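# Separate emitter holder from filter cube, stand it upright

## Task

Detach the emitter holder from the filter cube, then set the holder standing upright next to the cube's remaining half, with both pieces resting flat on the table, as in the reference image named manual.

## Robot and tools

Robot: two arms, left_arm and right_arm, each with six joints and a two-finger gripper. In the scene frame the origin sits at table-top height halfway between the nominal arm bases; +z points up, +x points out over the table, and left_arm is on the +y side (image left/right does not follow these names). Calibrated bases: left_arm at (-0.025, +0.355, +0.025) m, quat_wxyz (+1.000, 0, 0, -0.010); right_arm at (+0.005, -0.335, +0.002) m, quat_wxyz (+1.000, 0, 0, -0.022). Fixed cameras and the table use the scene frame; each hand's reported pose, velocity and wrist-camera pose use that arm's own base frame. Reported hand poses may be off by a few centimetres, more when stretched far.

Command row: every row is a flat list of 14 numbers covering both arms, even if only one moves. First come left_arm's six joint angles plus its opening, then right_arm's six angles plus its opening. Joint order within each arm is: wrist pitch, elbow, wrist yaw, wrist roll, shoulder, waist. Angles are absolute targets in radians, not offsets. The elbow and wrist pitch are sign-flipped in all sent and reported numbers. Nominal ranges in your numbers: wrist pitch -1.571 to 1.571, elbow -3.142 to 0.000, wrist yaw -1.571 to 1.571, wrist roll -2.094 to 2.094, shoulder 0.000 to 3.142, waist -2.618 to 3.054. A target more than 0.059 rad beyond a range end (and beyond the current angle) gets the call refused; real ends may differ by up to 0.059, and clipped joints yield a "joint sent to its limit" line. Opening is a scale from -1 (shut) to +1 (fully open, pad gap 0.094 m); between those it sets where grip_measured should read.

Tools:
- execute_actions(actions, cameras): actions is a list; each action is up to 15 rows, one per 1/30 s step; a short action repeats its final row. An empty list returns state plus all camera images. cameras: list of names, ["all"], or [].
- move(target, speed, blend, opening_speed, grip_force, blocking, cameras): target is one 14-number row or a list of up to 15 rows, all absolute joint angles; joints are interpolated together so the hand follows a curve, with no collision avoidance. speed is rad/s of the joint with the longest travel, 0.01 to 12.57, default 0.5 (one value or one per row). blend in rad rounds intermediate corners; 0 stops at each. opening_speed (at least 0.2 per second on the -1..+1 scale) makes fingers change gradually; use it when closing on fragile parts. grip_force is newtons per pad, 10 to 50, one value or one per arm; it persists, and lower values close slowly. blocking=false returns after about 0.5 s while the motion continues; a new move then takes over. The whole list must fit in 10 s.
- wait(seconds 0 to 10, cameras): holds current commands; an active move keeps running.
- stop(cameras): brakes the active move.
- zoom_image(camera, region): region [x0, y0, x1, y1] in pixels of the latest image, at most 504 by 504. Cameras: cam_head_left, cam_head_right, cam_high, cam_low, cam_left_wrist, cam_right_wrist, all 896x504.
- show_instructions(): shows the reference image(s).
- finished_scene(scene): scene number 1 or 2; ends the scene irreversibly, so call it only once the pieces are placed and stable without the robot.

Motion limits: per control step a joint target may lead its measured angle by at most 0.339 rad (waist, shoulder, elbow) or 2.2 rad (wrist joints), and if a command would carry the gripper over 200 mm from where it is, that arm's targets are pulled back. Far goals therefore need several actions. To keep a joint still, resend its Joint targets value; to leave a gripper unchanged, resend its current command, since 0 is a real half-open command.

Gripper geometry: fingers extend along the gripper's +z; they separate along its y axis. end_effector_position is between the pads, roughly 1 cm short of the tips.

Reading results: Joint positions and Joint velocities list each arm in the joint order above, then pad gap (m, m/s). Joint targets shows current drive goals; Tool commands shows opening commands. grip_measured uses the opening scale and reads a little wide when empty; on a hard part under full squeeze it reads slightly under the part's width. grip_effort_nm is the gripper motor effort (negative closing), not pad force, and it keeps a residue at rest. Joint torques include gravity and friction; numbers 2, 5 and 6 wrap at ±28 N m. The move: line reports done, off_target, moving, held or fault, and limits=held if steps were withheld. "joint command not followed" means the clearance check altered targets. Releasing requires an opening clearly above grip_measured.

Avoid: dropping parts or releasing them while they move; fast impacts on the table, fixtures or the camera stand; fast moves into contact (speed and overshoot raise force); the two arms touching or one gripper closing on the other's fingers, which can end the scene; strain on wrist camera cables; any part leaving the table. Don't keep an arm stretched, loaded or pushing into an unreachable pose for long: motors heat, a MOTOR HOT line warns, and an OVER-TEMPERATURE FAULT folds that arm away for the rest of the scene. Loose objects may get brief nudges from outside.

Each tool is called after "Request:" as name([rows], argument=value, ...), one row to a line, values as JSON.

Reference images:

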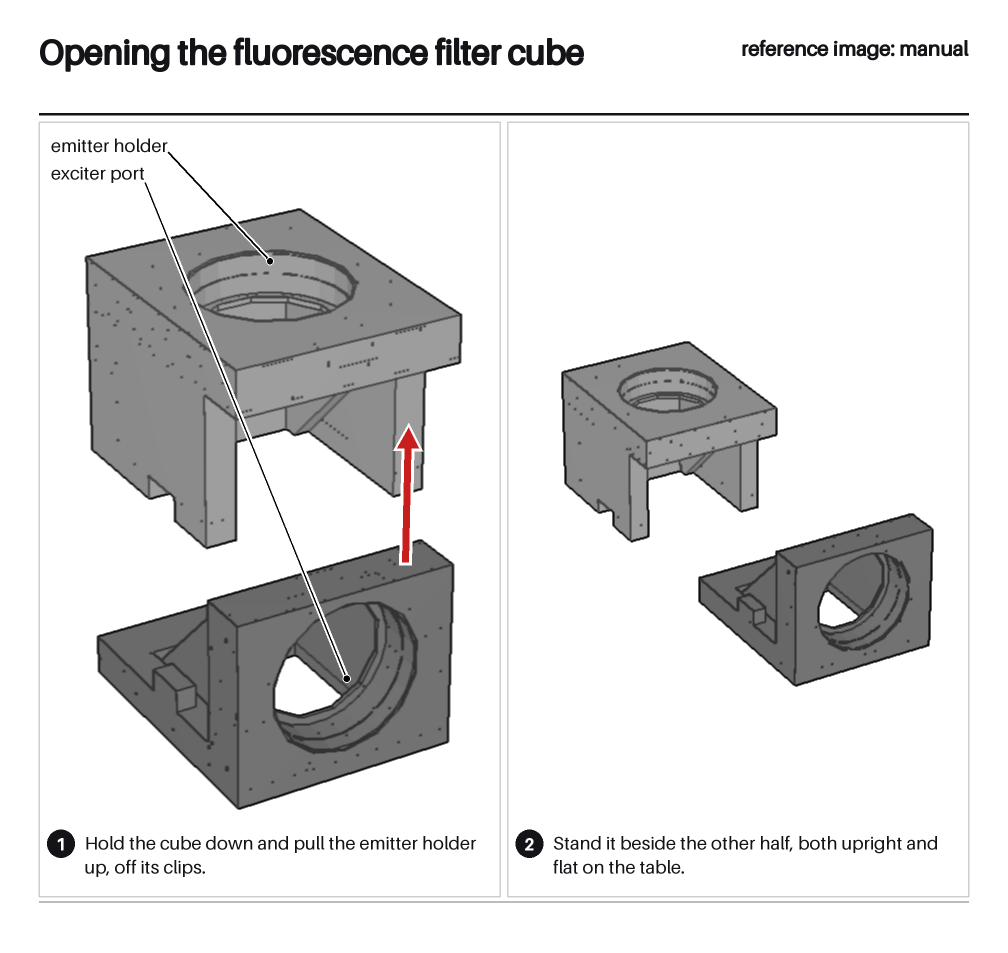

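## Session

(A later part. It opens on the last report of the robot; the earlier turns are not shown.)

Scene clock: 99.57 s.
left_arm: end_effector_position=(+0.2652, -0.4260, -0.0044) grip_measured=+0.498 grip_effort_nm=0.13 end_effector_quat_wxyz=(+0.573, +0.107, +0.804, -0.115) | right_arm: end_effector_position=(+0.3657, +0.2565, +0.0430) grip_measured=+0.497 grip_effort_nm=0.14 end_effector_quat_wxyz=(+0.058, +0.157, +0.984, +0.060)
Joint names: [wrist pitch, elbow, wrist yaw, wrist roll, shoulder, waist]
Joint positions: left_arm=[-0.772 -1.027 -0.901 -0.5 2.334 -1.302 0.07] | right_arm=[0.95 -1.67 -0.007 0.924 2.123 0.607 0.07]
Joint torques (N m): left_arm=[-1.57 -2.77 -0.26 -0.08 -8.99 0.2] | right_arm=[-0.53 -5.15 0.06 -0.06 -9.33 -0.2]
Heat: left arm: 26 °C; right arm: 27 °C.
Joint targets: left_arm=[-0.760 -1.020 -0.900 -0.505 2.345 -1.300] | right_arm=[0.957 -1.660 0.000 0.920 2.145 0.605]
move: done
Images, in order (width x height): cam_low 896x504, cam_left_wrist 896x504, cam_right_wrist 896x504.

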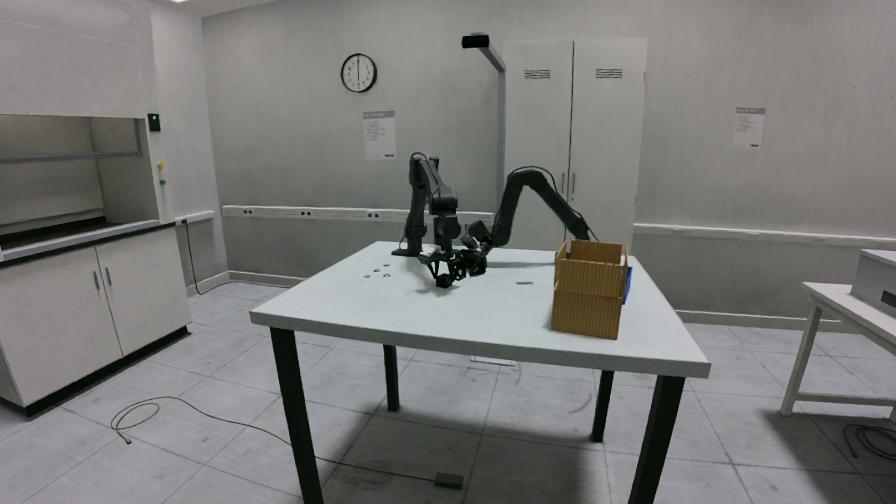

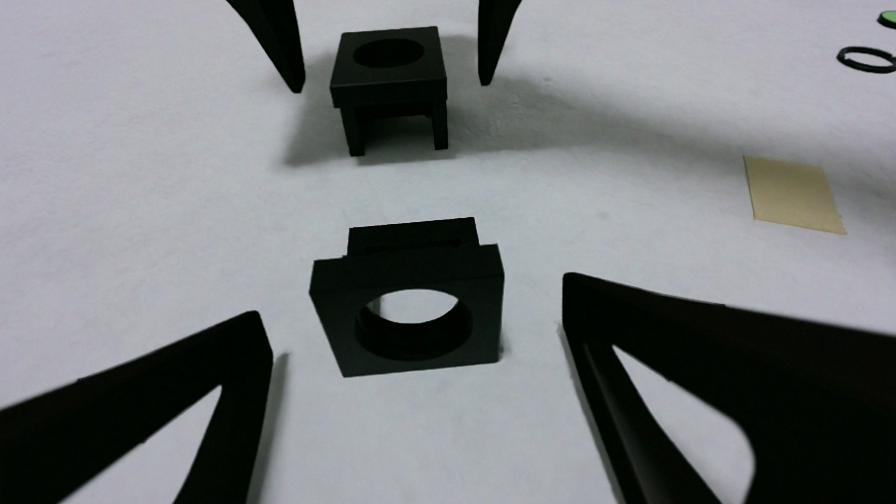

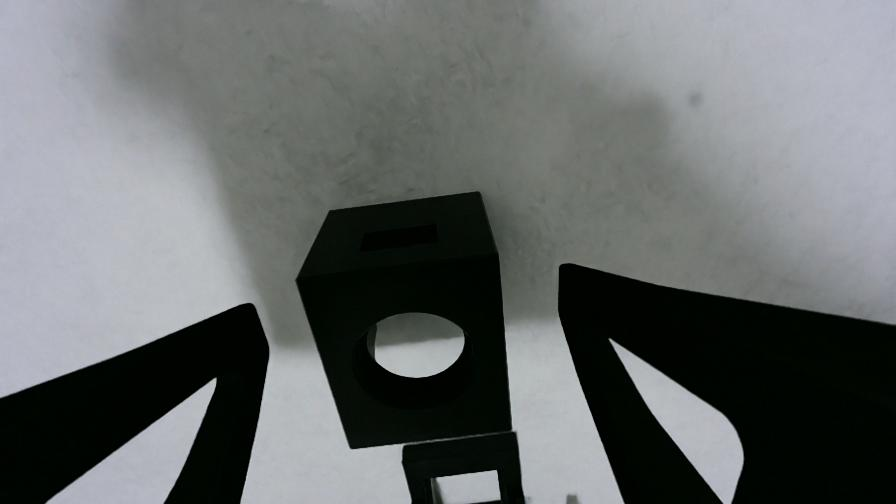

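Request:
move([
  [-0.70,-1.005,-0.914,-0.52,2.295,-1.333,0.8, 1.187,-1.88,0,0.92,2.118,0.605,0.6],
  [-0.57,-0.74,-0.971,-0.564,1.935,-1.403,0.8, 1.2,-1.95,0,0.92,2.0,0.605,0.6],
], speed=0.4, blend=0.05, cameras=["cam_head_left","cam_low","cam_left_wrist","cam_right_wrist"])

Request:
zoom_image(camera="cam_low", region=[420, 240, 490, 296])

Scene clock: 102.13 s.
left_arm: end_effector_position=(+0.2164, -0.3717, +0.0512) grip_measured=+0.799 grip_effort_nm=0.13 end_effector_quat_wxyz=(+0.566, +0.133, +0.807, -0.102) | right_arm: end_effector_position=(+0.3771, +0.2644, +0.1462) grip_measured=+0.597 grip_effort_nm=0.15 end_effector_quat_wxyz=(+0.102, +0.156, +0.977, +0.102)
Joint names: [wrist pitch, elbow, wrist yaw, wrist roll, shoulder, waist]
Joint positions: left_arm=[-0.586 -0.75 -0.958 -0.553 1.965 -1.396 0.084] | right_arm=[1.17 -1.927 -0.007 0.924 2.039 0.607 0.075]
Joint torques (N m): left_arm=[-1.47 -2.89 -0.43 -0.13 -9.73 -0.54] | right_arm=[-0.51 -8.64 0.06 -0.06 -14.01 -0.23]
Heat: left arm: 26 °C; right arm: 27 °C.
Joint targets: left_arm=[-0.570 -0.740 -0.971 -0.564 1.935 -1.403] | right_arm=[1.200 -1.950 0.000 0.920 2.000 0.605]
move: off_target (right_arm); right_arm: the shoulder is farthest, 0.039 rad from its target
Images, in order (width x height): cam_head_left 896x504, cam_low 896x504, cam_left_wrist 896x504, cam_right_wrist 896x504.

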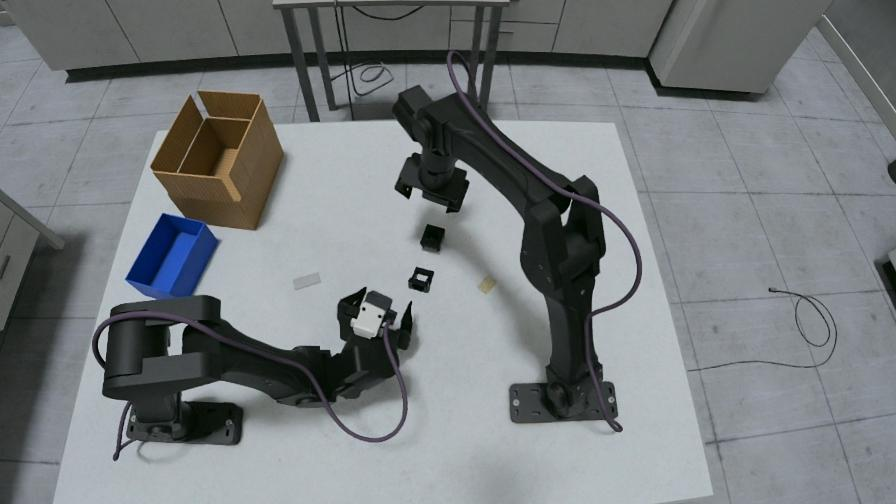

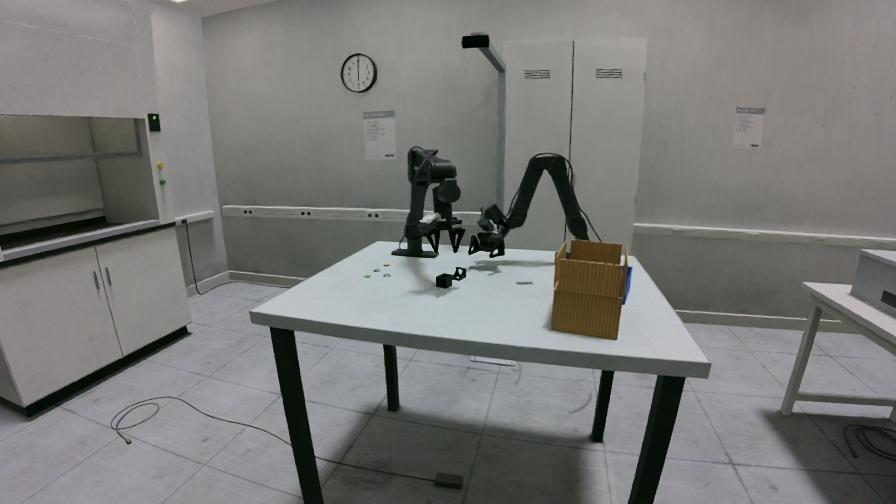

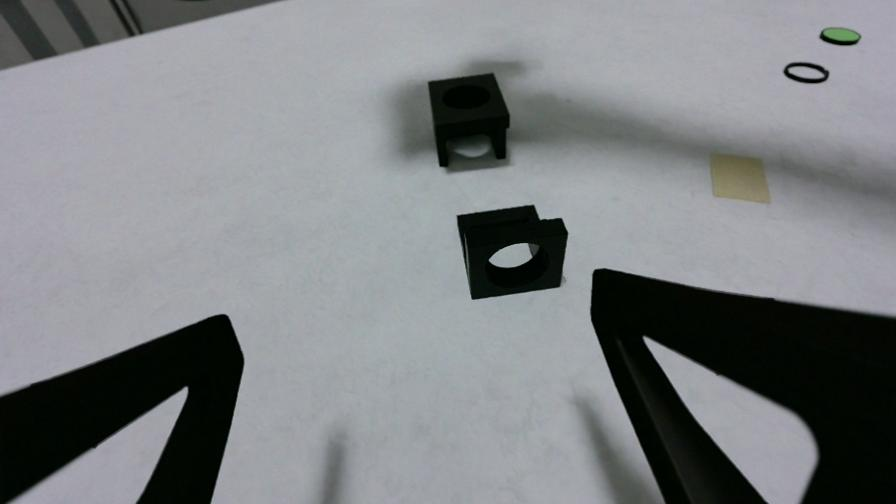

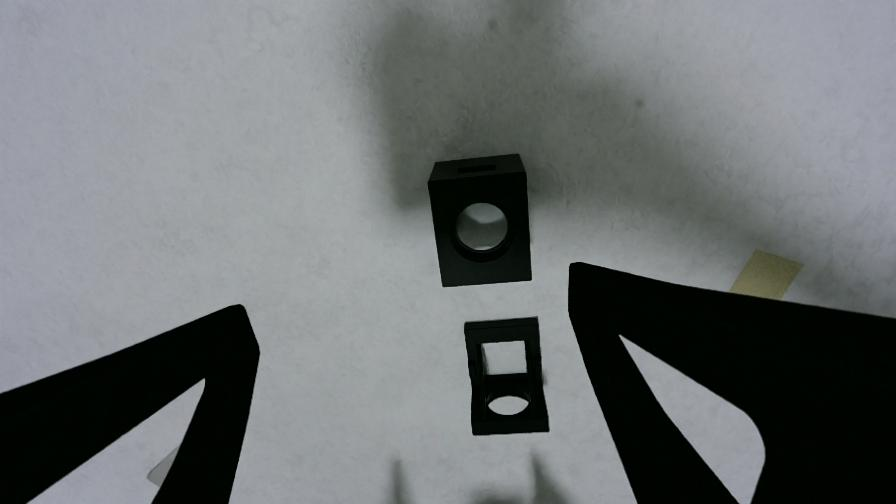

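Scaled by 7.200 from the camera's 896x504 image, which has a finer 1280x720 frame.

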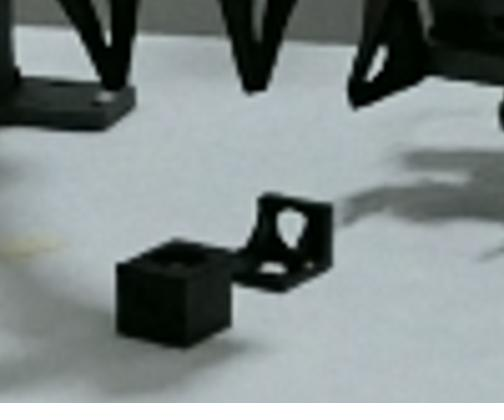

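Both upright and separate.

Request:
finished_scene(scene=1)

The scene is finished: the task was done.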